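## Task

Lift the piece standing on square A1 off the board and set it down upright on the table, then carry the piece from A5 onto A1. Square names are read from the labels along the board's edge. When done, all other squares must have the same contents as at the start, all pieces must be upright, and each piece you moved must sit entirely within its new square.

## Robot and tools

ROBOT. Two 7-joint xArm7 arms, left_arm and right_arm, each with a parallel two-finger gripper and a wrist camera. Calibrated bases in the scene frame: left_arm at (+0.057, +0.411, 0) m, unrotated; right_arm at (+0.056, -0.313, 0) m, yawed very slightly (quat_wxyz +1, 0, 0, +0.006). Both bases have +z straight up.

FRAMES. Scene frame: origin at table-top height midway between the nominal bases, +x outward over the table, +z up, left_arm on the +y side (image left/right does not follow these names). Hand positions, orientations, velocities and wrist-camera poses in results are in that arm's own base frame; cam_low and the table use the scene frame. Reported hand poses may be off by a few cm, more at long reach.

ROW LAYOUT. Every command row holds 16 numbers, each in [-1, 1], covering both arms even when one is idle: left_arm's 7 joints then its opening, then right_arm's 7 joints then its opening. Joint order inside each arm: elbow, wrist pitch, shoulder, forearm roll, upper arm roll, waist, wrist roll. Upper arm roll and forearm roll have their sign flipped relative to the URDF in everything you send and read. Joint numbers are offsets, not poses: they count from the arm's Joint targets as they stand when the action (or move) begins, not from the previous row, and 1.0 equals 2.262 rad. Sending 0 for a joint recommands its current target. The opening number is absolute: +1 fully open, -1 closed. To keep a gripper unchanged, resend its current command (0 means half-closed, not no change).

JOINT RANGES (URDF signs, rad): waist -6.283..6.283, shoulder -2.059..2.094, upper arm roll -6.283..6.283, elbow -0.192..3.927, forearm roll -6.283..6.283, wrist pitch -1.693..3.142, wrist roll -6.283..6.283. For the two flipped joints, negate the range. An action asking any joint more than 0.010 rad beyond its range is refused for both arms; if the first action of a call fails this, the entire call is rejected. Per step each joint target stays within 0.692 rad of its measured angle, and targets that would carry the gripper over 70 mm from where it is get scaled back, so big offsets take several actions. Joints top out at 3.14 rad/s.

TOOLS.
execute_actions(actions, cameras): actions is a list of actions; each action is a table of 1 to 15 rows, each row lasting one 1/30 s step, and a shorter table repeats its final row to fill 15 steps (0.5 s). An empty list just reports state and images.
move(target, speed, blend, opening_speed, blocking, cameras): target is one 16-number row or a list of up to 15 rows; every row's joint values are offsets from the same starting Joint targets. speed in rad/s (0.01 to 3.14, default 0.5) caps the joint with the longest travel, one value or one per target; blend in rad rounds corners between listed targets; opening_speed (0.2 or more, per second on the -1..+1 scale) ramps the fingers; blocking=false returns after about 0.5 s while motion continues. Paths do not avoid obstacles or the other arm; the gripper traces a curve. The extra move: line reports done, off_target, moving, held or fault, plus limits=held if steps were withheld.
wait(seconds 0 to 10), stop() brakes a running move, zoom_image(camera of cam_low, cam_left_wrist, cam_right_wrist; region [x0, y0, x1, y1] pixels, at most 504x504), clear_fault(arm), read_manual(section), finished_scene(scene 1 or 2, irreversible). All robot tools accept cameras: omitted/null/["all"] for all, [] for none.

RESULTS. Joint positions and Joint velocities list each arm's joints in the order above (rad, rad/s) plus finger-pad gap (m; 0.084 fully open). Joint targets are the base for your next offsets. grip_measured uses the opening scale. Tool commands shows current gripper commands. Joint torques include the arm's own weight; positive means toward larger position. Flags: "joint sent to its limit", "joint command not followed" (clearance check between arms altered targets), MOTOR HOT, TORQUE FAULT, OVER-TEMPERATURE FAULT. Cameras: cam_low 504x504 fixed, cam_left_wrist and cam_right_wrist 896x504; calibration in the session may be slightly off.

GRIPPER. Fingers point along gripper +z and close along its y axis. end_effector_position lies between closed pads, about 2 cm short of the tips; tips advance about 10 mm as fingers close. To hold a piece, command an opening clearly below grip_measured; roughly 24 N per pad max.

CAUTIONS. Do not let any piece fall or be left off the table; do not release moving pieces, drop them, or strike things hard. Keep the arms apart; a hard arm-to-arm hit or pinching the other gripper can fail the scene. Contact torque reaching a joint's load limit (waist 41.3, shoulder 41.5, upper arm roll, elbow, forearm roll 26.4, wrist pitch 14.2, wrist roll 14.8 N m) stops that arm until clear_fault. Holding loads, stretching out or straining toward unreachable poses heats motors; at 80 °C the arm brakes for 30-60 s. To end a push, command targets back past the measured positions.

Each tool is called after "Request:" as name([rows], argument=value, ...), one row to a line, values as JSON.

## Session

Request:
execute_actions(actions=[])

Scene clock: 0.00 s.
left_arm: end_effector_position=(+0.3726, -0.3797, +0.2955) grip_measured=+1.00 end_effector_quat_wxyz=(-0.035, +0.999, +0.024, +0.030) | right_arm: end_effector_position=(+0.1075, -0.4721, +0.1815) grip_measured=+1.00 end_effector_quat_wxyz=(-0.416, +0.111, +0.902, +0.011)
Joint names: [elbow, wrist pitch, shoulder, forearm roll, upper arm roll, waist, wrist roll]
Joint positions: left_arm=[1.55 1.371 0.194 -0.097 0.016 -0.821 -0.905 0.084] | right_arm=[1.529 1.679 0.502 0.679 -0.152 -1.152 2.548 0.084]
Joint velocities: within noise
Joint torques (N m): no reading
Joint targets: left_arm=[1.550 1.371 0.194 -0.097 0.016 -0.821 -0.905] | right_arm=[1.529 1.679 0.502 0.679 -0.152 -1.152 2.548]
Tool commands: left_gripper/opening=+1.0 right_gripper/opening=+1.0
camera_calibration:
cam_left_wrist: T_world_to_cam=[[0.0540687, -0.996318, -0.0665304, -0.347764], [-0.997137, -0.0503459, -0.0564157, 0.437143], [0.0528585, 0.0693903, -0.996188, 0.430969], [0, 0, 0, 1]] pos_world=[0.431915, -0.35438, 0.430851]
cam_right_wrist: T_world_to_cam=[[0.202047, 0.978284, -0.0462425, 0.480738], [0.625931, -0.165301, -0.762159, 0.0620603], [-0.753251, 0.125047, -0.645737, 0.387108], [0, 0, 0, 1]] pos_world=[0.155613, -0.508446, 0.3195]

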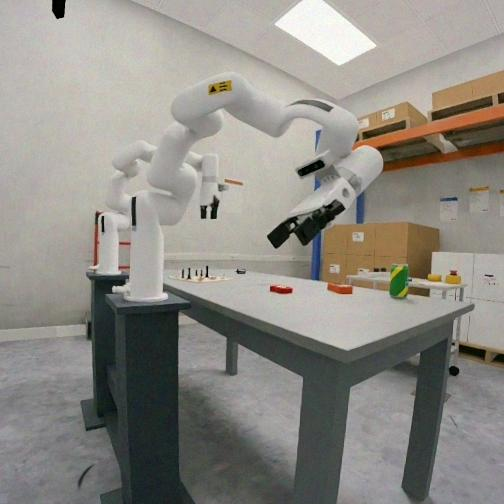

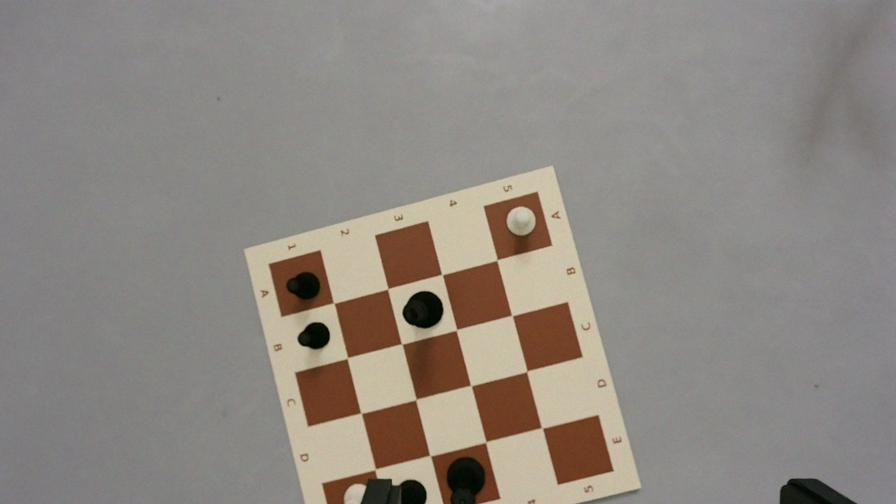

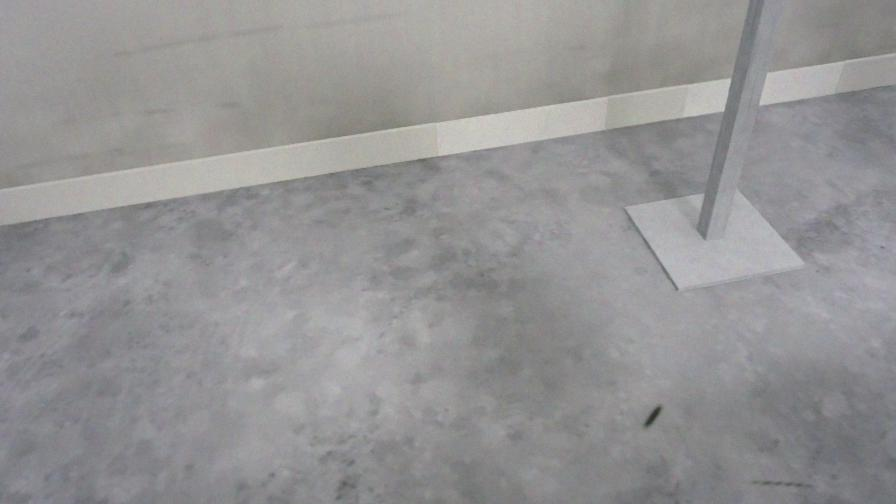

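Request:
move(target=[-0.2447,-0.2519,0.0007,0.0429,-0.0071,0.1487,0.05,0.1,0,0,0,0,0,0,0,1], speed=0.5, cameras=["cam_left_wrist","cam_low"])

Request:
zoom_image(camera="cam_left_wrist", region=[350, 380, 850, 504])

Scene clock: 5.00 s.
left_arm: end_effector_position=(+0.4283, -0.2257, +0.1100) grip_measured=+0.09 end_effector_quat_wxyz=(+0.000, +0.988, +0.153, +0.000) | right_arm: end_effector_position=(+0.1075, -0.4721, +0.1815) grip_measured=+1.00 end_effector_quat_wxyz=(-0.416, +0.111, +0.902, +0.011)
Joint names: [elbow, wrist pitch, shoulder, forearm roll, upper arm roll, waist, wrist roll]
Joint positions: left_arm=[0.996 0.802 0.195 0 0 -0.485 -0.792 0.048] | right_arm=[1.529 1.679 0.502 0.679 -0.152 -1.152 2.548 0.084]
Joint torques (N m): left_arm=[18.65 -1.52 -28.98 0.73 -0.29 1.65 0.38] | right_arm=[11.6 0.23 -20.75 1.46 -0.75 0.24 0.24]
Joint targets: left_arm=[0.996 0.802 0.195 0.000 0.000 -0.485 -0.792] | right_arm=[1.529 1.679 0.502 0.679 -0.152 -1.152 2.548]
move: done
camera_calibration:
cam_left_wrist: T_world_to_cam=[[0.306255, -0.951947, 0.0021023, -0.315258], [-0.951934, -0.306237, 0.00631364, 0.405956], [-0.00536645, -0.00393484, -0.999978, 0.241388], [0, 0, 0, 1]] pos_world=[0.484289, -0.174841, 0.239482]
Images, in order (width x height): cam_low 504x504, cam_left_wrist 896x504.

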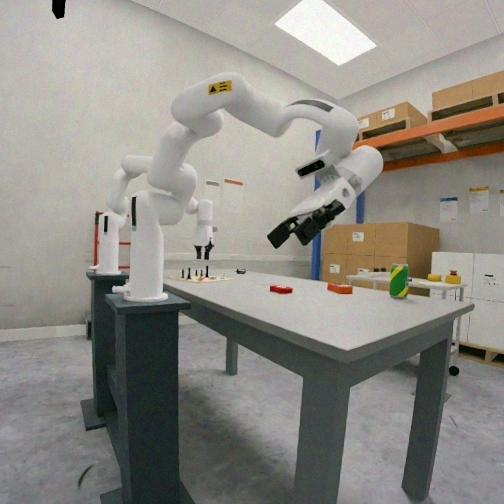

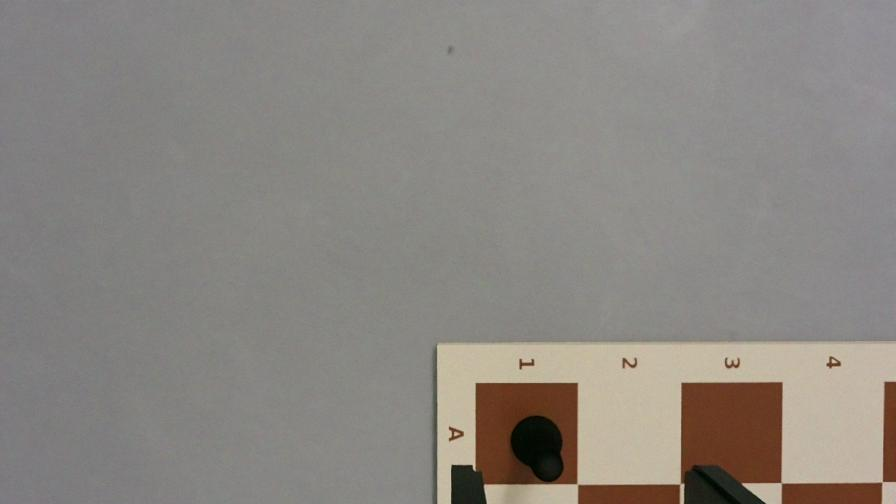

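Scaled by 1.008 from the camera's 896x504 image, which has a finer 1280x720 frame.

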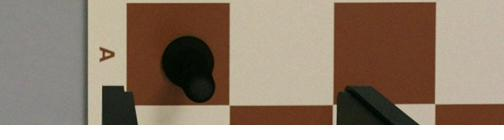

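Request:
move(target=[-0.0205,-0.0859,0.0649,0,0,-0.0047,-0.0047,0.1,0,0,0,0,0,0,0,1], speed=0.15, cameras=["cam_left_wrist","cam_low"])

Request:
zoom_image(camera="cam_left_wrist", region=[430, 380, 780, 504])

Request:
zoom_image(camera="cam_low", region=[160, 240, 240, 290])

Scene clock: 10.80 s.
left_arm: end_effector_position=(+0.4250, -0.2297, +0.0371) grip_measured=+0.09 end_effector_quat_wxyz=(+0.000, +0.988, +0.153, +0.000) | right_arm: end_effector_position=(+0.1075, -0.4721, +0.1815) grip_measured=+1.00 end_effector_quat_wxyz=(-0.416, +0.111, +0.902, +0.011)
Joint names: [elbow, wrist pitch, shoulder, forearm roll, upper arm roll, waist, wrist roll]
Joint positions: left_arm=[0.95 0.607 0.342 0 0 -0.495 -0.803 0.048] | right_arm=[1.529 1.679 0.502 0.679 -0.152 -1.152 2.548 0.084]
Joint torques (N m): left_arm=[16.63 -1.53 -27.89 0.03 -0.07 -1.48 -0.3] | right_arm=[11.64 0.23 -20.76 1.56 -0.67 0.39 0.23]
Joint targets: left_arm=[0.950 0.607 0.342 0.000 0.000 -0.495 -0.803] | right_arm=[1.529 1.679 0.502 0.679 -0.152 -1.152 2.548]
move: done
camera_calibration:
cam_left_wrist: T_world_to_cam=[[0.306349, -0.951915, 0.0029144, -0.318047], [-0.95191, -0.306331, 0.00542028, 0.402076], [-0.00426687, -0.00443475, -0.999981, 0.167841], [0, 0, 0, 1]] pos_world=[0.480889, -0.178841, 0.166585]
Images, in order (width x height): cam_low 504x504, cam_left_wrist 896x504.

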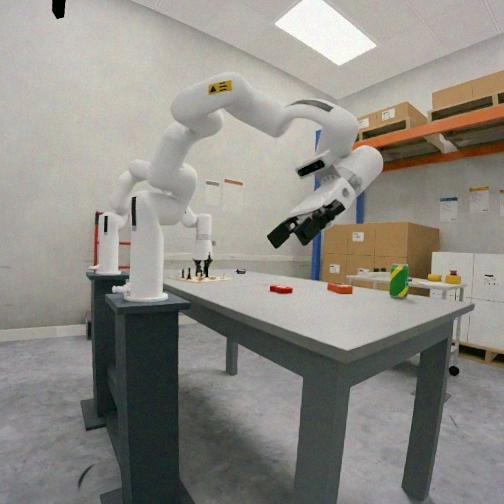

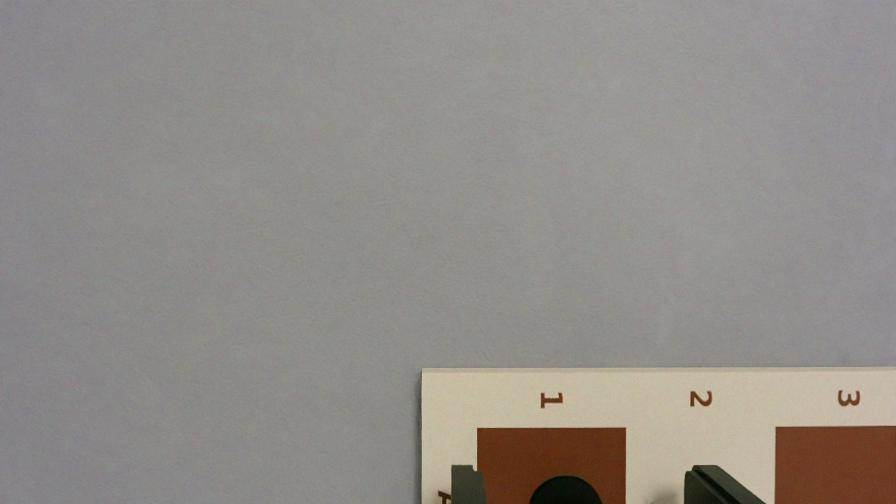

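Scaled by 1.440 from the camera's 896x504 image, which has a finer 1280x720 frame.

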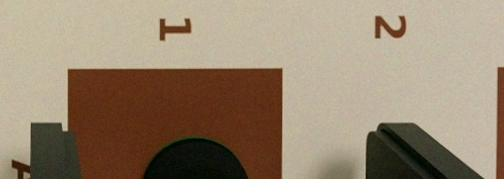

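Scaled by 6.300 from the camera's 504x504 image, which has a finer 720x720 frame.

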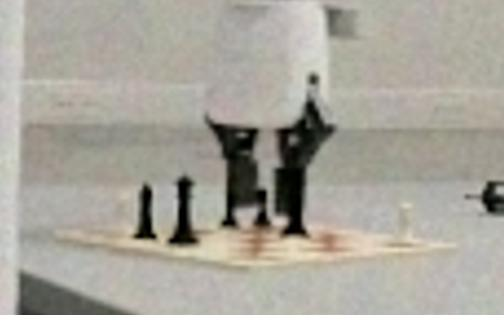

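Request:
move(target=[-0.0002,-0.0020,0.0019,0,0,0,0,-0.95,0,0,0,0,0,0,0,1], speed=0.05, opening_speed=0.5, cameras=["cam_left_wrist","cam_low"])

Request:
zoom_image(camera="cam_low", region=[160, 240, 240, 290])

Scene clock: 14.23 s.
left_arm: end_effector_position=(+0.4249, -0.2297, +0.0351) grip_measured=-0.78 end_effector_quat_wxyz=(+0.000, +0.988, +0.153, +0.000) | right_arm: end_effector_position=(+0.1075, -0.4721, +0.1815) grip_measured=+1.00 end_effector_quat_wxyz=(-0.416, +0.111, +0.902, +0.011)
Joint names: [elbow, wrist pitch, shoulder, forearm roll, upper arm roll, waist, wrist roll]
Joint positions: left_arm=[0.95 0.603 0.347 0 0 -0.495 -0.803 0.01] | right_arm=[1.529 1.679 0.502 0.679 -0.152 -1.152 2.548 0.084]
Joint torques (N m): left_arm=[16.95 -1.41 -28.35 0.17 0.05 -1.2 0.2] | right_arm=[11.51 0.24 -21.07 1.49 -0.76 0.35 0.32]
Joint targets: left_arm=[0.950 0.603 0.347 0.000 0.000 -0.495 -0.803] | right_arm=[1.529 1.679 0.502 0.679 -0.152 -1.152 2.548]
move: done
camera_calibration:
cam_left_wrist: T_world_to_cam=[[0.306348, -0.951916, 0.00263213, -0.317963], [-0.951909, -0.30633, 0.00564457, 0.401954], [-0.00456686, -0.00423476, -0.999981, 0.166119], [0, 0, 0, 1]] pos_world=[0.480789, -0.17884, 0.164684]
Images, in order (width x height): cam_low 504x504, cam_left_wrist 896x504.

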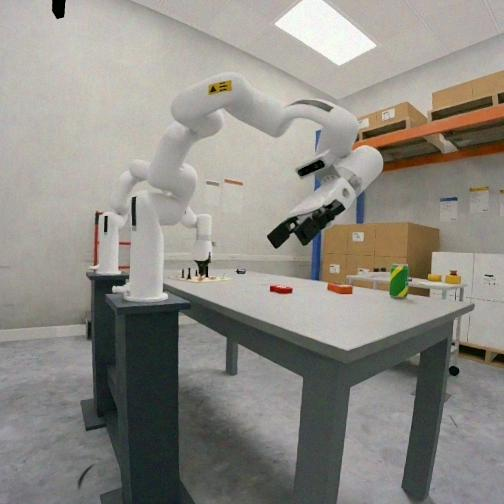

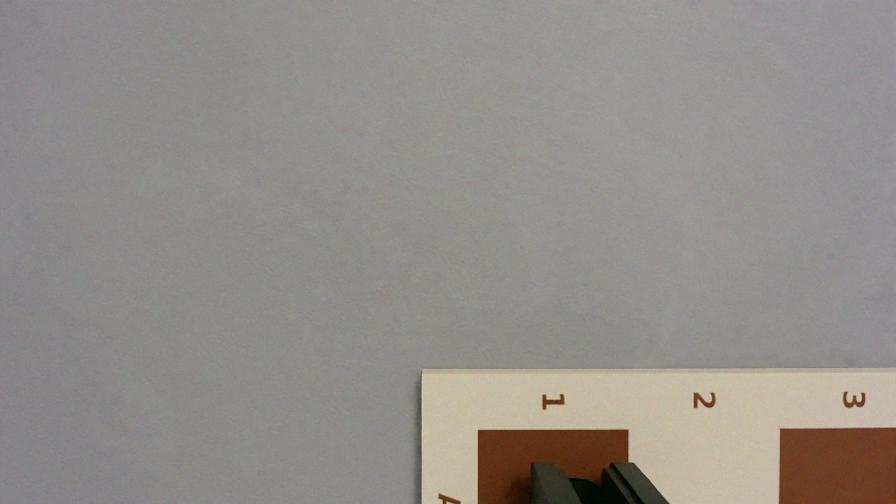

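Scaled by 6.300 from the camera's 504x504 image, which has a finer 720x720 frame.

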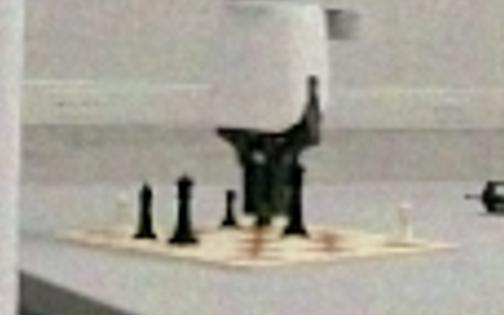

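Request:
move([
  [0.0183,0.0869,-0.0686,0,0,0,0,-0.95,0,0,0,0,0,0,0,1],
  [-0.0914,0.0636,-0.155,0,0,0.0741,0.0741,-0.95,0,0,0,0,0,0,0,1],
  [-0.1117,-0.0412,-0.0705,0,0,0.0741,0.0741,-0.95,0,0,0,0,0,0,0,1],
], speed=[0.2,0.35,0.15], blend=[0.03,0.03,0], cameras=["cam_left_wrist","cam_low"])

Request:
zoom_image(camera="cam_low", region=[160, 240, 240, 290])

Scene clock: 19.57 s.
left_arm: end_effector_position=(+0.3947, -0.1343, +0.0326) grip_measured=-0.78 end_effector_quat_wxyz=(+0.000, +0.988, +0.153, +0.000) | right_arm: end_effector_position=(+0.1075, -0.4721, +0.1815) grip_measured=+1.00 end_effector_quat_wxyz=(-0.416, +0.111, +0.902, +0.011)
Joint names: [elbow, wrist pitch, shoulder, forearm roll, upper arm roll, waist, wrist roll]
Joint positions: left_arm=[0.697 0.51 0.187 0 0 -0.328 -0.635 0.01] | right_arm=[1.529 1.679 0.502 0.679 -0.152 -1.152 2.548 0.084]
Joint torques (N m): left_arm=[15.3 -1.56 -22.94 0.02 -0.41 1.91 -0.12] | right_arm=[11.62 0.19 -20.94 1.42 -0.75 0.29 0.28]
Joint targets: left_arm=[0.697 0.510 0.187 0.000 0.000 -0.328 -0.635] | right_arm=[1.529 1.679 0.502 0.679 -0.152 -1.152 2.548]
move: done
camera_calibration:
cam_left_wrist: T_world_to_cam=[[0.306348, -0.951916, 0.00266277, -0.217897], [-0.951909, -0.30633, 0.00554939, 0.40246], [-0.00446686, -0.00423476, -0.999981, 0.163741], [0, 0, 0, 1]] pos_world=[0.450589, -0.0834405, 0.162085]
Images, in order (width x height): cam_low 504x504, cam_left_wrist 896x504.

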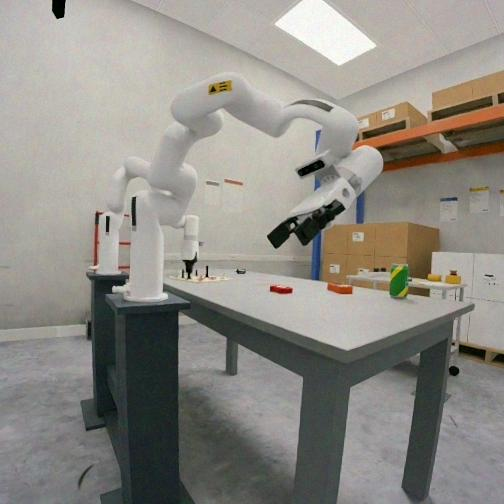

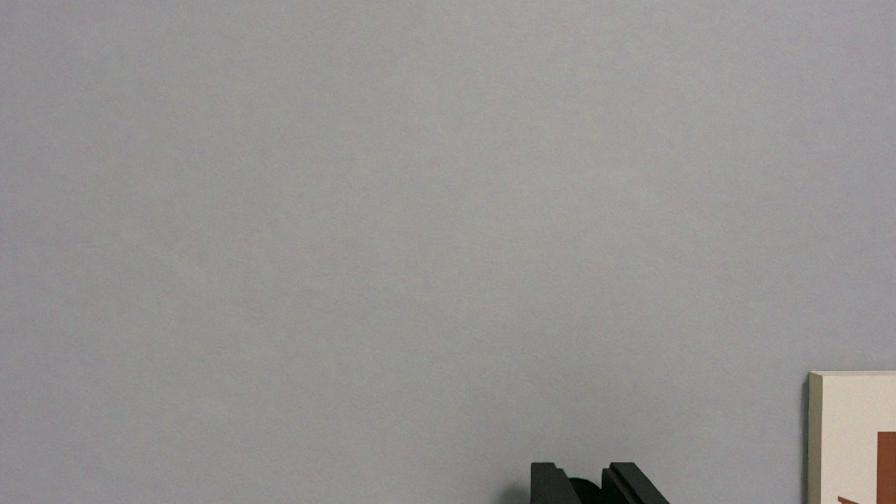

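Scaled by 6.300 from the camera's 504x504 image, which has a finer 720x720 frame.

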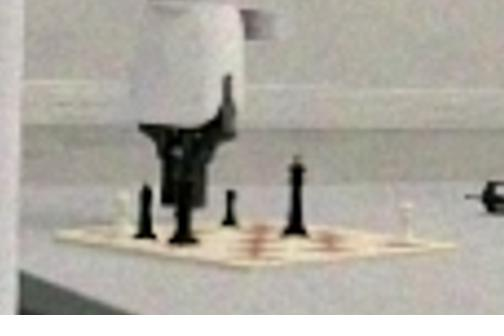

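Request:
move(target=[-0.0001,-0.0023,0.0021,0,0,0,0,-0.95,0,0,0,0,0,0,0,1], speed=0.02, cameras=[])

Request:
move(target=[0,-0.0007,0.0006,0,0,0,0,-0.95,0,0,0,0,0,0,0,1], speed=0.02, cameras=[])

Request:
move(target=[0,-0.0007,0.0006,0,0,0,0,-0.95,0,0,0,0,0,0,0,1], speed=0.02, cameras=["cam_left_wrist"])

Scene clock: 21.93 s.
left_arm: end_effector_position=(+0.3948, -0.1343, +0.0309) grip_measured=-0.78 end_effector_quat_wxyz=(+0.000, +0.988, +0.153, +0.000) | right_arm: end_effector_position=(+0.1075, -0.4721, +0.1815) grip_measured=+1.00 end_effector_quat_wxyz=(-0.416, +0.111, +0.902, +0.011)
Joint names: [elbow, wrist pitch, shoulder, forearm roll, upper arm roll, waist, wrist roll]
Joint positions: left_arm=[0.697 0.504 0.192 0 0 -0.328 -0.635 0.01] | right_arm=[1.529 1.679 0.502 0.679 -0.152 -1.152 2.548 0.084]
Joint torques (N m): left_arm=[15.35 -1.61 -23.26 -0.1 -0.37 1.78 -0.09] | right_arm=[11.5 0.19 -20.96 1.56 -0.73 0.41 0.3]
Joint targets: left_arm=[0.697 0.504 0.192 0.000 0.000 -0.328 -0.635] | right_arm=[1.529 1.679 0.502 0.679 -0.152 -1.152 2.548]
move: done
No camera images: "cameras" was empty.

Scene clock: 22.63 s.
left_arm: end_effector_position=(+0.3949, -0.1343, +0.0304) grip_measured=-0.78 end_effector_quat_wxyz=(+0.000, +0.988, +0.153, +0.000) | right_arm: end_effector_position=(+0.1075, -0.4721, +0.1815) grip_measured=+1.00 end_effector_quat_wxyz=(-0.416, +0.111, +0.902, +0.011)
Joint names: [elbow, wrist pitch, shoulder, forearm roll, upper arm roll, waist, wrist roll]
Joint positions: left_arm=[0.697 0.503 0.193 0 0 -0.328 -0.635 0.01] | right_arm=[1.529 1.679 0.502 0.679 -0.152 -1.152 2.548 0.084]
Joint torques (N m): left_arm=[15.64 -1.46 -22.77 -0.09 -0.49 1.11 -0.13] | right_arm=[11.58 0.21 -20.97 1.5 -0.8 0.5 0.23]
Joint targets: left_arm=[0.697 0.503 0.193 0.000 0.000 -0.328 -0.635] | right_arm=[1.529 1.679 0.502 0.679 -0.152 -1.152 2.548]
move: done
No camera images: "cameras" was empty.

Scene clock: 23.33 s.
left_arm: end_effector_position=(+0.3949, -0.1344, +0.0300) grip_measured=-0.78 end_effector_quat_wxyz=(+0.000, +0.988, +0.153, +0.000) | right_arm: end_effector_position=(+0.1075, -0.4721, +0.1815) grip_measured=+1.00 end_effector_quat_wxyz=(-0.416, +0.111, +0.902, +0.011)
Joint names: [elbow, wrist pitch, shoulder, forearm roll, upper arm roll, waist, wrist roll]
Joint positions: left_arm=[0.697 0.501 0.195 0 0 -0.328 -0.635 0.01] | right_arm=[1.529 1.679 0.502 0.679 -0.152 -1.152 2.548 0.084]
Joint torques (N m): left_arm=[15.64 -1.5 -23.05 0.1 -0.37 1.58 -0.05] | right_arm=[11.63 0.2 -21.04 1.49 -0.73 0.41 0.27]
Joint targets: left_arm=[0.697 0.501 0.195 0.000 0.000 -0.328 -0.635] | right_arm=[1.529 1.679 0.502 0.679 -0.152 -1.152 2.548]
move: done
camera_calibration:
cam_left_wrist: T_world_to_cam=[[0.306349, -0.951914, 0.00303695, -0.217981], [-0.951911, -0.306332, 0.00503954, 0.402652], [-0.00386689, -0.00443476, -0.999983, 0.160956], [0, 0, 0, 1]] pos_world=[0.450689, -0.0834406, 0.159586]
Images, in order (width x height): cam_left_wrist 896x504.

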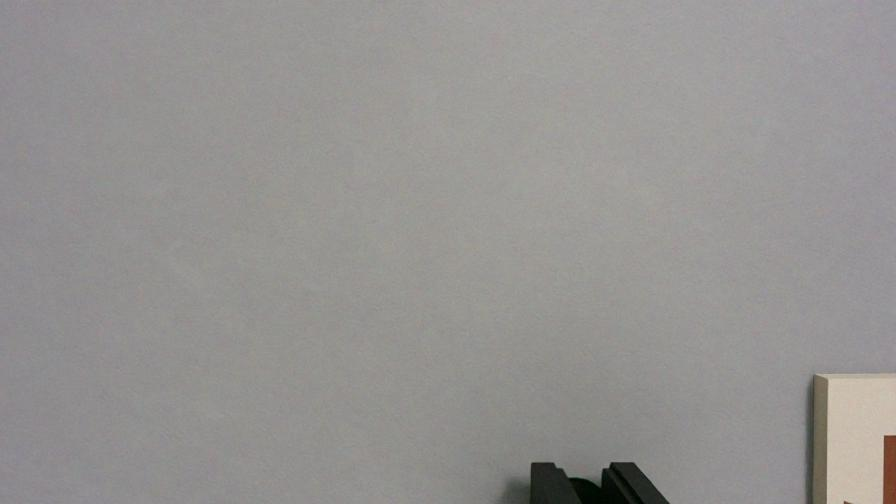

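Request:
move(target=[0,-0.0007,0.0006,0,0,0,0,-0.95,0,0,0,0,0,0,0,1], speed=0.02, cameras=[])

Request:
move(target=[0,-0.0007,0.0006,0,0,0,0,-0.95,0,0,0,0,0,0,0,1], speed=0.02, cameras=[])

Scene clock: 24.77 s.
left_arm: end_effector_position=(+0.3950, -0.1344, +0.0296) grip_measured=-0.78 end_effector_quat_wxyz=(+0.000, +0.988, +0.153, +0.000) | right_arm: end_effector_position=(+0.1075, -0.4721, +0.1815) grip_measured=+1.00 end_effector_quat_wxyz=(-0.416, +0.111, +0.902, +0.011)
Joint names: [elbow, wrist pitch, shoulder, forearm roll, upper arm roll, waist, wrist roll]
Joint positions: left_arm=[0.697 0.5 0.196 0 0 -0.328 -0.635 0.01] | right_arm=[1.529 1.679 0.502 0.679 -0.152 -1.152 2.548 0.084]
Joint torques (N m): left_arm=[16.07 -1.43 -23.16 -0.14 -0.28 1.5 0.06] | right_arm=[11.66 0.19 -20.89 1.5 -0.76 0.49 0.27]
Joint targets: left_arm=[0.697 0.500 0.196 0.000 0.000 -0.328 -0.635] | right_arm=[1.529 1.679 0.502 0.679 -0.152 -1.152 2.548]
move: done
No camera images: "cameras" was empty.

Scene clock: 25.47 s.
left_arm: end_effector_position=(+0.3951, -0.1344, +0.0291) grip_measured=-0.78 end_effector_quat_wxyz=(+0.000, +0.988, +0.153, +0.001) | right_arm: end_effector_position=(+0.1075, -0.4721, +0.1815) grip_measured=+1.00 end_effector_quat_wxyz=(-0.416, +0.111, +0.902, +0.011)
Joint names: [elbow, wrist pitch, shoulder, forearm roll, upper arm roll, waist, wrist roll]
Joint positions: left_arm=[0.697 0.498 0.197 0 0 -0.328 -0.635 0.01] | right_arm=[1.529 1.679 0.502 0.679 -0.152 -1.152 2.548 0.084]
Joint torques (N m): left_arm=[15.96 -1.57 -23.17 -0.13 -0.47 0.92 0.04] | right_arm=[11.68 0.21 -20.9 1.46 -0.83 0.45 0.26]
Joint targets: left_arm=[0.697 0.498 0.197 0.000 0.000 -0.328 -0.635] | right_arm=[1.529 1.679 0.502 0.679 -0.152 -1.152 2.548]
move: done
No camera images: "cameras" was empty.

Request:
move(target=[0,0,0,0,0,0,0,0.0,0,0,0,0,0,0,0,1], opening_speed=0.5, cameras=[])

Request:
move(target=[0.0205,0.11,-0.0887,0,0,0,0,0.0,0,0,0,0,0,0,0,1], speed=0.25, cameras=["cam_left_wrist"])

Request:
move(target=[0.3533,0.1040,0.2494,0,0,-0.1486,-0.1486,0.1,0,0,0,0,0,0,0,1], speed=0.5, cameras=["cam_left_wrist","cam_low"])

Scene clock: 29.10 s.
left_arm: end_effector_position=(+0.3951, -0.1344, +0.0291) grip_measured=-0.01 end_effector_quat_wxyz=(+0.000, +0.988, +0.153, +0.001) | right_arm: end_effector_position=(+0.1075, -0.4721, +0.1815) grip_measured=+1.00 end_effector_quat_wxyz=(-0.416, +0.111, +0.902, +0.011)
Joint names: [elbow, wrist pitch, shoulder, forearm roll, upper arm roll, waist, wrist roll]
Joint positions: left_arm=[0.697 0.498 0.197 0 0 -0.328 -0.635 0.044] | right_arm=[1.529 1.679 0.502 0.679 -0.152 -1.152 2.548 0.084]
Joint torques (N m): left_arm=[16.23 -1.25 -23.4 0.1 -0.12 0.93 -0.1] | right_arm=[11.52 0.23 -20.89 1.59 -0.77 0.48 0.3]
Joint targets: left_arm=[0.697 0.498 0.197 0.000 0.000 -0.328 -0.635] | right_arm=[1.529 1.679 0.502 0.679 -0.152 -1.152 2.548]
move: done
No camera images: "cameras" was empty.

Scene clock: 30.50 s.
left_arm: end_effector_position=(+0.3946, -0.1343, +0.1098) grip_measured=-0.01 end_effector_quat_wxyz=(+0.000, +0.988, +0.153, +0.000) | right_arm: end_effector_position=(+0.1075, -0.4721, +0.1815) grip_measured=+1.00 end_effector_quat_wxyz=(-0.416, +0.111, +0.902, +0.011)
Joint names: [elbow, wrist pitch, shoulder, forearm roll, upper arm roll, waist, wrist roll]
Joint positions: left_arm=[0.743 0.747 -0.003 0 0 -0.328 -0.635 0.044] | right_arm=[1.529 1.679 0.502 0.679 -0.152 -1.152 2.548 0.084]
Joint torques (N m): left_arm=[19.23 -1.02 -23.26 0.11 -0.4 0.85 -0.09] | right_arm=[11.58 0.21 -20.93 1.55 -0.77 0.64 0.33]
Joint targets: left_arm=[0.743 0.747 -0.003 0.000 0.000 -0.328 -0.635] | right_arm=[1.529 1.679 0.502 0.679 -0.152 -1.152 2.548]
move: done
camera_calibration:
cam_left_wrist: T_world_to_cam=[[0.306347, -0.951917, 0.00225796, -0.218005], [-0.951906, -0.306328, 0.00615442, 0.401885], [-0.00516682, -0.00403475, -0.999979, 0.241269], [0, 0, 0, 1]] pos_world=[0.450589, -0.0834404, 0.239283]
Images, in order (width x height): cam_left_wrist 896x504.

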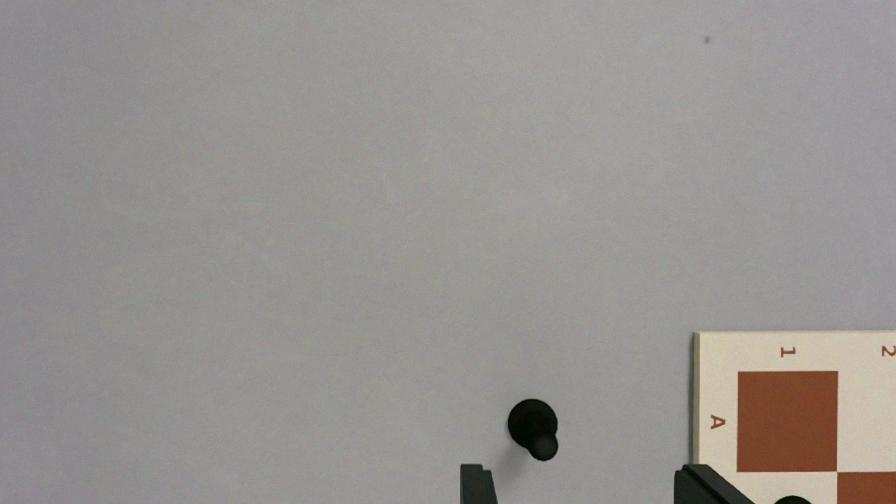

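Scene clock: 32.57 s.
left_arm: end_effector_position=(+0.4756, -0.3722, +0.1098) grip_measured=+0.09 end_effector_quat_wxyz=(+0.000, +0.988, +0.153, +0.000) | right_arm: end_effector_position=(+0.1075, -0.4721, +0.1815) grip_measured=+1.00 end_effector_quat_wxyz=(-0.416, +0.111, +0.902, +0.011)
Joint names: [elbow, wrist pitch, shoulder, forearm roll, upper arm roll, waist, wrist roll]
Joint positions: left_arm=[1.542 0.982 0.561 0 0 -0.664 -0.971 0.048] | right_arm=[1.529 1.679 0.502 0.679 -0.152 -1.152 2.548 0.084]
Joint torques (N m): left_arm=[21.11 -0.98 -36.11 0.11 0.17 -1.47 -0.15] | right_arm=[11.56 0.2 -20.8 1.56 -0.81 0.54 0.23]
Joint targets: left_arm=[1.542 0.982 0.561 0.000 0.000 -0.664 -0.971] | right_arm=[1.529 1.679 0.502 0.679 -0.152 -1.152 2.548]
move: done
camera_calibration:
cam_left_wrist: T_world_to_cam=[[0.306374, -0.951909, 0.00200607, -0.469232], [-0.951896, -0.306357, 0.00628369, 0.406069], [-0.00536693, -0.00383473, -0.999978, 0.240897], [0, 0, 0, 1]] pos_world=[0.531589, -0.32134, 0.239282]
Images, in order (width x height): cam_low 504x504, cam_left_wrist 896x504.

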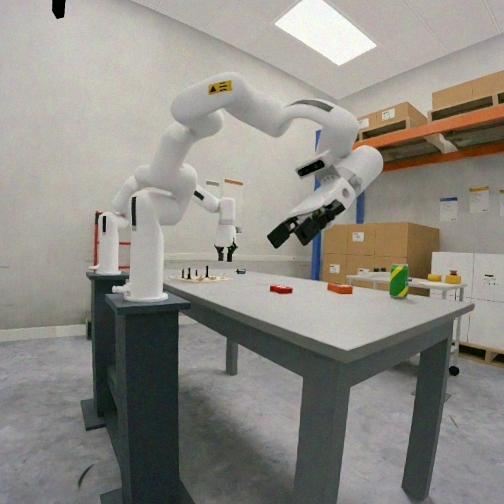

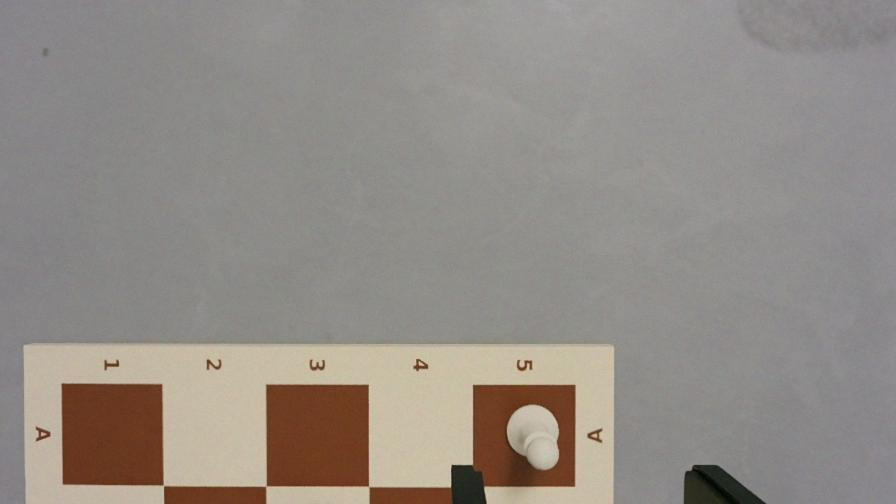

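Request:
move(target=[-0.0187,-0.07,0.0512,0,0,-0.0008,-0.0008,0.1,0,0,0,0,0,0,0,1], speed=0.15, cameras=["cam_left_wrist","cam_low"])

Request:
move(target=[0,0,0,0,0,0,0,-0.95,0,0,0,0,0,0,0,1], opening_speed=0.5, cameras=["cam_left_wrist"])

Scene clock: 35.33 s.
left_arm: end_effector_position=(+0.4751, -0.3732, +0.0351) grip_measured=+0.09 end_effector_quat_wxyz=(+0.000, +0.988, +0.153, +0.000) | right_arm: end_effector_position=(+0.1075, -0.4721, +0.1815) grip_measured=+1.00 end_effector_quat_wxyz=(-0.416, +0.111, +0.902, +0.011)
Joint names: [elbow, wrist pitch, shoulder, forearm roll, upper arm roll, waist, wrist roll]
Joint positions: left_arm=[1.5 0.824 0.676 0 0 -0.666 -0.973 0.048] | right_arm=[1.529 1.679 0.502 0.679 -0.152 -1.152 2.548 0.084]
Joint torques (N m): left_arm=[18.62 -1.46 -37.39 0.07 0.67 -1.5 -0.05] | right_arm=[11.55 0.22 -20.9 1.61 -0.84 0.7 0.27]
Joint targets: left_arm=[1.500 0.824 0.677 0.000 0.000 -0.666 -0.973] | right_arm=[1.529 1.679 0.502 0.679 -0.152 -1.152 2.548]
move: done
camera_calibration:
cam_left_wrist: T_world_to_cam=[[0.306346, -0.951918, 0.00216277, -0.469894], [-0.951906, -0.306328, 0.00612379, 0.405797], [-0.00516683, -0.00393476, -0.999979, 0.166055], [0, 0, 0, 1]] pos_world=[0.531089, -0.32234, 0.164583]
Images, in order (width x height): cam_low 504x504, cam_left_wrist 896x504.

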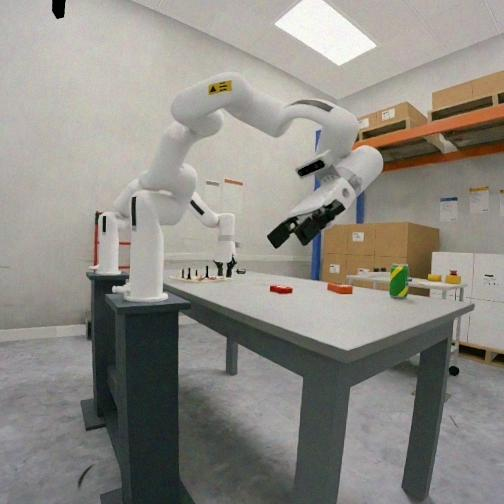

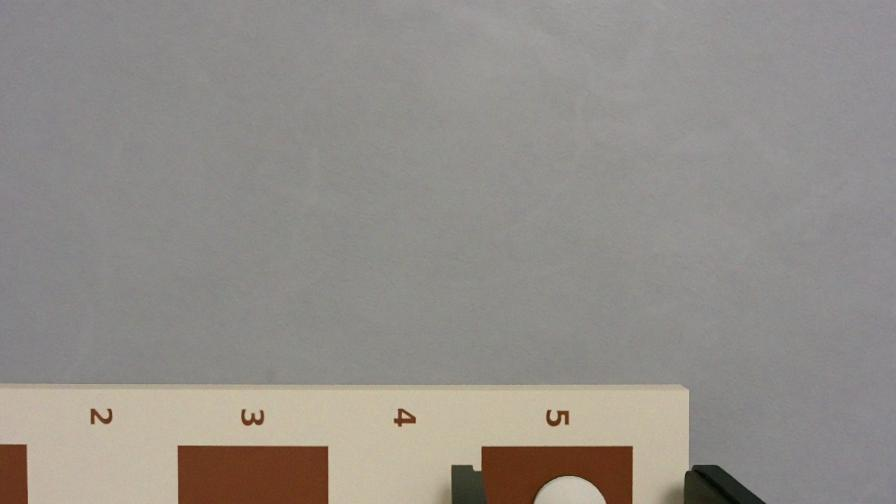

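Scene clock: 37.63 s.
left_arm: end_effector_position=(+0.4751, -0.3732, +0.0351) grip_measured=-0.78 end_effector_quat_wxyz=(+0.000, +0.988, +0.153, +0.000) | right_arm: end_effector_position=(+0.1075, -0.4721, +0.1815) grip_measured=+1.00 end_effector_quat_wxyz=(-0.416, +0.111, +0.902, +0.011)
Joint names: [elbow, wrist pitch, shoulder, forearm roll, upper arm roll, waist, wrist roll]
Joint positions: left_arm=[1.5 0.824 0.677 0 0 -0.666 -0.973 0.01] | right_arm=[1.529 1.679 0.502 0.679 -0.152 -1.152 2.548 0.084]
Joint torques (N m): left_arm=[19.36 -1.18 -37.61 0.02 0.4 -1.36 0.1] | right_arm=[11.56 0.2 -20.92 1.62 -0.83 0.37 0.2]
Joint targets: left_arm=[1.500 0.824 0.677 0.000 0.000 -0.666 -0.973] | right_arm=[1.529 1.679 0.502 0.679 -0.152 -1.152 2.548]
move: done
camera_calibration:
cam_left_wrist: T_world_to_cam=[[0.306346, -0.951918, 0.00216277, -0.469894], [-0.951906, -0.306328, 0.00612379, 0.405797], [-0.00516683, -0.00393476, -0.999979, 0.166055], [0, 0, 0, 1]] pos_world=[0.531089, -0.32234, 0.164583]
Images, in order (width x height): cam_left_wrist 896x504.

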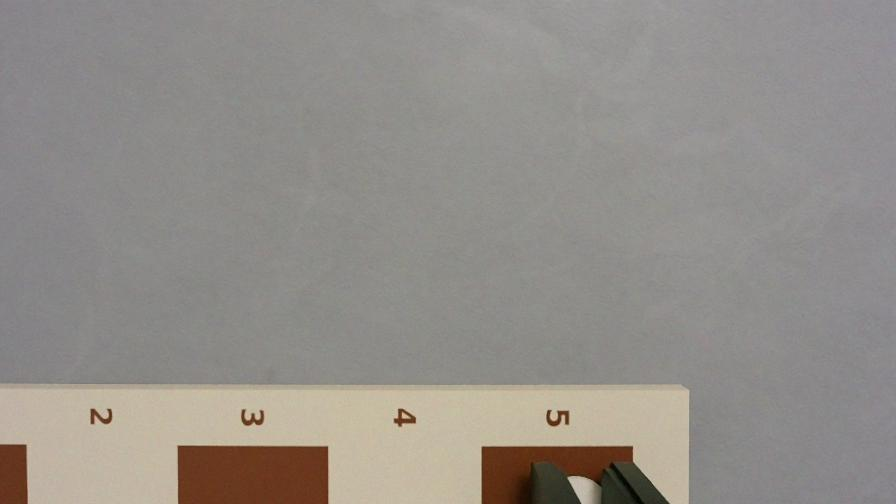

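Request:
move([
  [0.0187,0.07,-0.0512,0,0,0,0,-0.95,0,0,0,0,0,0,0,1],
  [-0.2249,-0.0107,-0.2145,0,0,0.0798,0.0798,-0.95,0,0,0,0,0,0,0,1],
  [-0.2433,-0.0956,-0.1481,0,0,0.0798,0.0798,-0.95,0,0,0,0,0,0,0,1],
], speed=[0.2,0.35,0.15], blend=[0.03,0.03,0], cameras=["cam_left_wrist","cam_low"])

Request:
zoom_image(camera="cam_low", region=[160, 240, 240, 290])

Scene clock: 43.27 s.
left_arm: end_effector_position=(+0.4272, -0.2253, +0.0372) grip_measured=-0.78 end_effector_quat_wxyz=(+0.000, +0.988, +0.153, +0.000) | right_arm: end_effector_position=(+0.1075, -0.4721, +0.1815) grip_measured=+1.00 end_effector_quat_wxyz=(-0.416, +0.111, +0.902, +0.011)
Joint names: [elbow, wrist pitch, shoulder, forearm roll, upper arm roll, waist, wrist roll]
Joint positions: left_arm=[0.95 0.608 0.342 0 0 -0.485 -0.792 0.01] | right_arm=[1.529 1.679 0.502 0.679 -0.152 -1.152 2.548 0.084]
Joint torques (N m): left_arm=[16.43 -1.55 -27.92 0.03 0.13 1.59 0.06] | right_arm=[11.64 0.17 -21.13 1.59 -0.74 0.7 0.28]
Joint targets: left_arm=[0.950 0.608 0.342 0.000 0.000 -0.485 -0.792] | right_arm=[1.529 1.679 0.502 0.679 -0.152 -1.152 2.548]
move: done
camera_calibration:
cam_left_wrist: T_world_to_cam=[[0.306349, -0.951915, 0.0029144, -0.314532], [-0.95191, -0.306331, 0.00542028, 0.405517], [-0.00426687, -0.00443475, -0.999981, 0.16797], [0, 0, 0, 1]] pos_world=[0.483089, -0.174441, 0.166685]
Images, in order (width x height): cam_low 504x504, cam_left_wrist 896x504.

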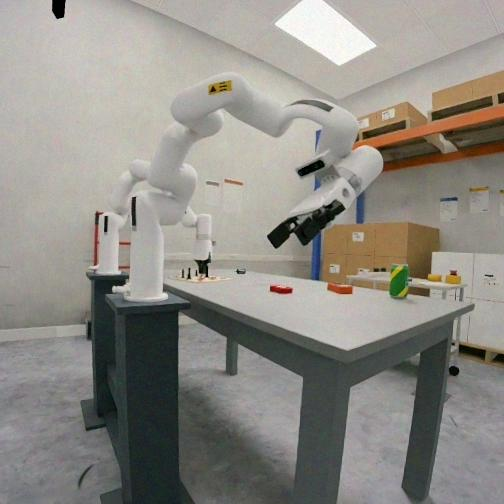

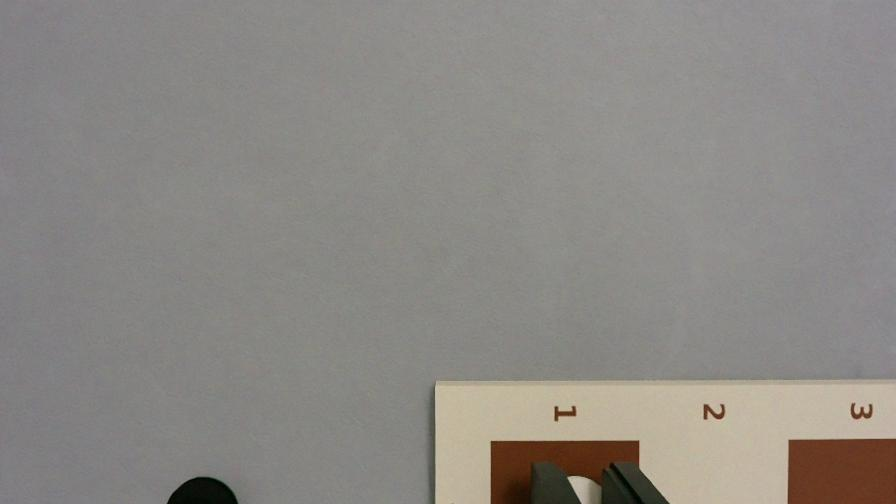

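Scaled by 6.300 from the camera's 504x504 image, which has a finer 720x720 frame.

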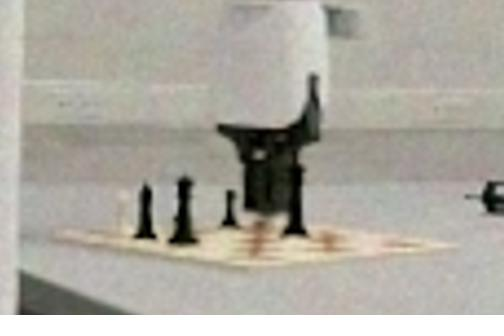

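Request:
move(target=[-0.0002,-0.0023,0.0021,0,0,0,0,-0.95,0,0,0,0,0,0,0,1], speed=0.02, cameras=[])

Request:
move(target=[0,-0.0006,0.0005,0,0,0,0,-0.95,0,0,0,0,0,0,0,1], speed=0.02, cameras=[])

Request:
move(target=[0,0,0,0,0,0,0,0.0,0,0,0,0,0,0,0,1], opening_speed=0.5, cameras=[])

Request:
move(target=[0.0186,0.0877,-0.069,0,0,0,0,0.0,0,0,0,0,0,0,0,1], speed=0.25, cameras=["cam_left_wrist"])

Request:
move(target=[0.2,0.25,0,0,0,-0.1,-0.1,0.0,0,0,0,0,0,0,0,1], speed=0.8, cameras=["cam_left_wrist"])

Scene clock: 45.47 s.
left_arm: end_effector_position=(+0.4272, -0.2253, +0.0352) grip_measured=-0.78 end_effector_quat_wxyz=(+0.000, +0.988, +0.153, +0.000) | right_arm: end_effector_position=(+0.1075, -0.4721, +0.1815) grip_measured=+1.00 end_effector_quat_wxyz=(-0.416, +0.111, +0.902, +0.011)
Joint names: [elbow, wrist pitch, shoulder, forearm roll, upper arm roll, waist, wrist roll]
Joint positions: left_arm=[0.949 0.602 0.346 0 0 -0.485 -0.792 0.01] | right_arm=[1.529 1.679 0.502 0.679 -0.152 -1.152 2.548 0.084]
Joint torques (N m): left_arm=[16.52 -1.63 -28.23 0.17 -0.05 1.65 0.02] | right_arm=[11.59 0.22 -21.02 1.7 -0.82 0.68 0.22]
Joint targets: left_arm=[0.949 0.602 0.346 0.000 0.000 -0.485 -0.792] | right_arm=[1.529 1.679 0.502 0.679 -0.152 -1.152 2.548]
move: done
No camera images: "cameras" was empty.

Scene clock: 46.17 s.
left_arm: end_effector_position=(+0.4273, -0.2254, +0.0347) grip_measured=-0.78 end_effector_quat_wxyz=(+0.000, +0.988, +0.153, +0.000) | right_arm: end_effector_position=(+0.1075, -0.4721, +0.1815) grip_measured=+1.00 end_effector_quat_wxyz=(-0.416, +0.111, +0.902, +0.011)
Joint names: [elbow, wrist pitch, shoulder, forearm roll, upper arm roll, waist, wrist roll]
Joint positions: left_arm=[0.949 0.601 0.347 0 0 -0.485 -0.792 0.01] | right_arm=[1.529 1.679 0.502 0.679 -0.152 -1.152 2.548 0.084]
Joint torques (N m): left_arm=[16.88 -1.62 -27.95 0.03 0.14 1.66 0.03] | right_arm=[11.63 0.17 -20.97 1.61 -0.73 0.79 0.29]
Joint targets: left_arm=[0.949 0.601 0.347 0.000 0.000 -0.485 -0.792] | right_arm=[1.529 1.679 0.502 0.679 -0.152 -1.152 2.548]
move: done
No camera images: "cameras" was empty.

Scene clock: 48.33 s.
left_arm: end_effector_position=(+0.4273, -0.2254, +0.0347) grip_measured=-0.01 end_effector_quat_wxyz=(+0.000, +0.988, +0.153, +0.000) | right_arm: end_effector_position=(+0.1075, -0.4721, +0.1815) grip_measured=+1.00 end_effector_quat_wxyz=(-0.416, +0.111, +0.902, +0.011)
Joint names: [elbow, wrist pitch, shoulder, forearm roll, upper arm roll, waist, wrist roll]
Joint positions: left_arm=[0.949 0.601 0.347 0 0 -0.485 -0.792 0.044] | right_arm=[1.529 1.679 0.502 0.679 -0.152 -1.152 2.548 0.084]
Joint torques (N m): left_arm=[17.29 -1.37 -28.59 0.2 -0.18 1.25 0.01] | right_arm=[11.63 0.17 -21 1.68 -0.74 0.79 0.26]
Joint targets: left_arm=[0.949 0.601 0.347 0.000 0.000 -0.485 -0.792] | right_arm=[1.529 1.679 0.502 0.679 -0.152 -1.152 2.548]
move: done
No camera images: "cameras" was empty.

Scene clock: 49.53 s.
left_arm: end_effector_position=(+0.4272, -0.2254, +0.1101) grip_measured=-0.01 end_effector_quat_wxyz=(+0.000, +0.988, +0.153, +0.000) | right_arm: end_effector_position=(+0.1075, -0.4721, +0.1815) grip_measured=+1.00 end_effector_quat_wxyz=(-0.416, +0.111, +0.902, +0.011)
Joint names: [elbow, wrist pitch, shoulder, forearm roll, upper arm roll, waist, wrist roll]
Joint positions: left_arm=[0.991 0.799 0.191 0 0 -0.485 -0.792 0.044] | right_arm=[1.529 1.679 0.502 0.679 -0.152 -1.152 2.548 0.084]
Joint torques (N m): left_arm=[19.75 -1.24 -28.77 0.28 -0.12 1.3 0.01] | right_arm=[11.67 0.23 -20.98 1.68 -0.8 0.55 0.26]
Joint targets: left_arm=[0.991 0.799 0.191 0.000 0.000 -0.485 -0.792] | right_arm=[1.529 1.679 0.502 0.679 -0.152 -1.152 2.548]
move: done
camera_calibration:
cam_left_wrist: T_world_to_cam=[[0.306258, -0.951944, 0.0027893, -0.314676], [-0.951938, -0.30624, 0.00548426, 0.405136], [-0.00436651, -0.00433484, -0.999981, 0.240934], [0, 0, 0, 1]] pos_world=[0.483089, -0.174441, 0.239585]
Images, in order (width x height): cam_left_wrist 896x504.

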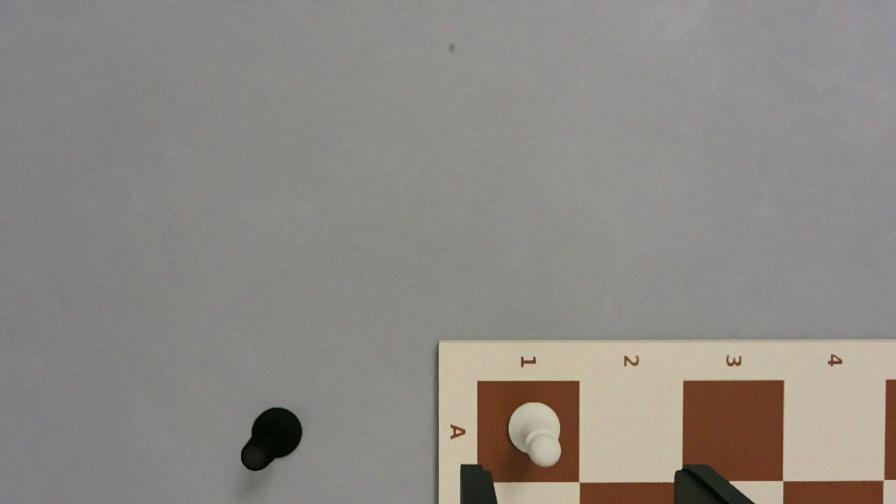

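Scene clock: 50.80 s.
left_arm: end_effector_position=(+0.3817, -0.3292, +0.2525) grip_measured=-0.01 end_effector_quat_wxyz=(-0.043, +0.987, +0.153, -0.037) | right_arm: end_effector_position=(+0.1075, -0.4721, +0.1815) grip_measured=+1.00 end_effector_quat_wxyz=(-0.416, +0.111, +0.902, +0.011)
Joint names: [elbow, wrist pitch, shoulder, forearm roll, upper arm roll, waist, wrist roll]
Joint positions: left_arm=[1.444 1.365 0.191 0 0 -0.711 -1.019 0.044] | right_arm=[1.529 1.679 0.502 0.679 -0.152 -1.152 2.548 0.084]
Joint torques (N m): left_arm=[21.63 -0.84 -28 0.05 -0.14 -1.19 -0.14] | right_arm=[11.55 0.23 -21.04 1.57 -0.79 0.58 0.23]
Joint targets: left_arm=[1.444 1.365 0.191 0.000 0.000 -0.711 -1.019] | right_arm=[1.529 1.679 0.502 0.679 -0.152 -1.152 2.548]
move: done
camera_calibration:
cam_left_wrist: T_world_to_cam=[[0.302349, -0.948609, -0.0934092, -0.373131], [-0.948942, -0.3088, 0.0644278, 0.31236], [-0.0899616, 0.0691602, -0.993541, 0.438033], [0, 0, 0, 1]] pos_world=[0.448634, -0.287793, 0.380226]
Images, in order (width x height): cam_left_wrist 896x504.

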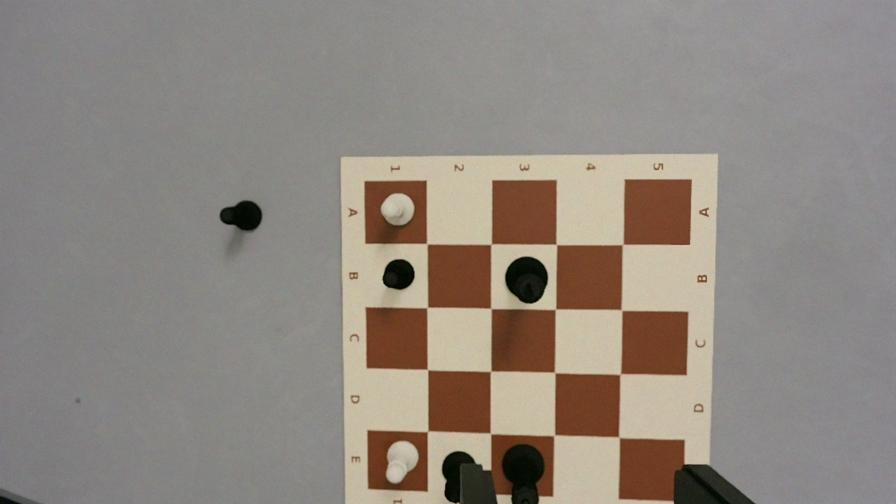

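Request:
finished_scene(scene=2)

The scene is finished: the task was done.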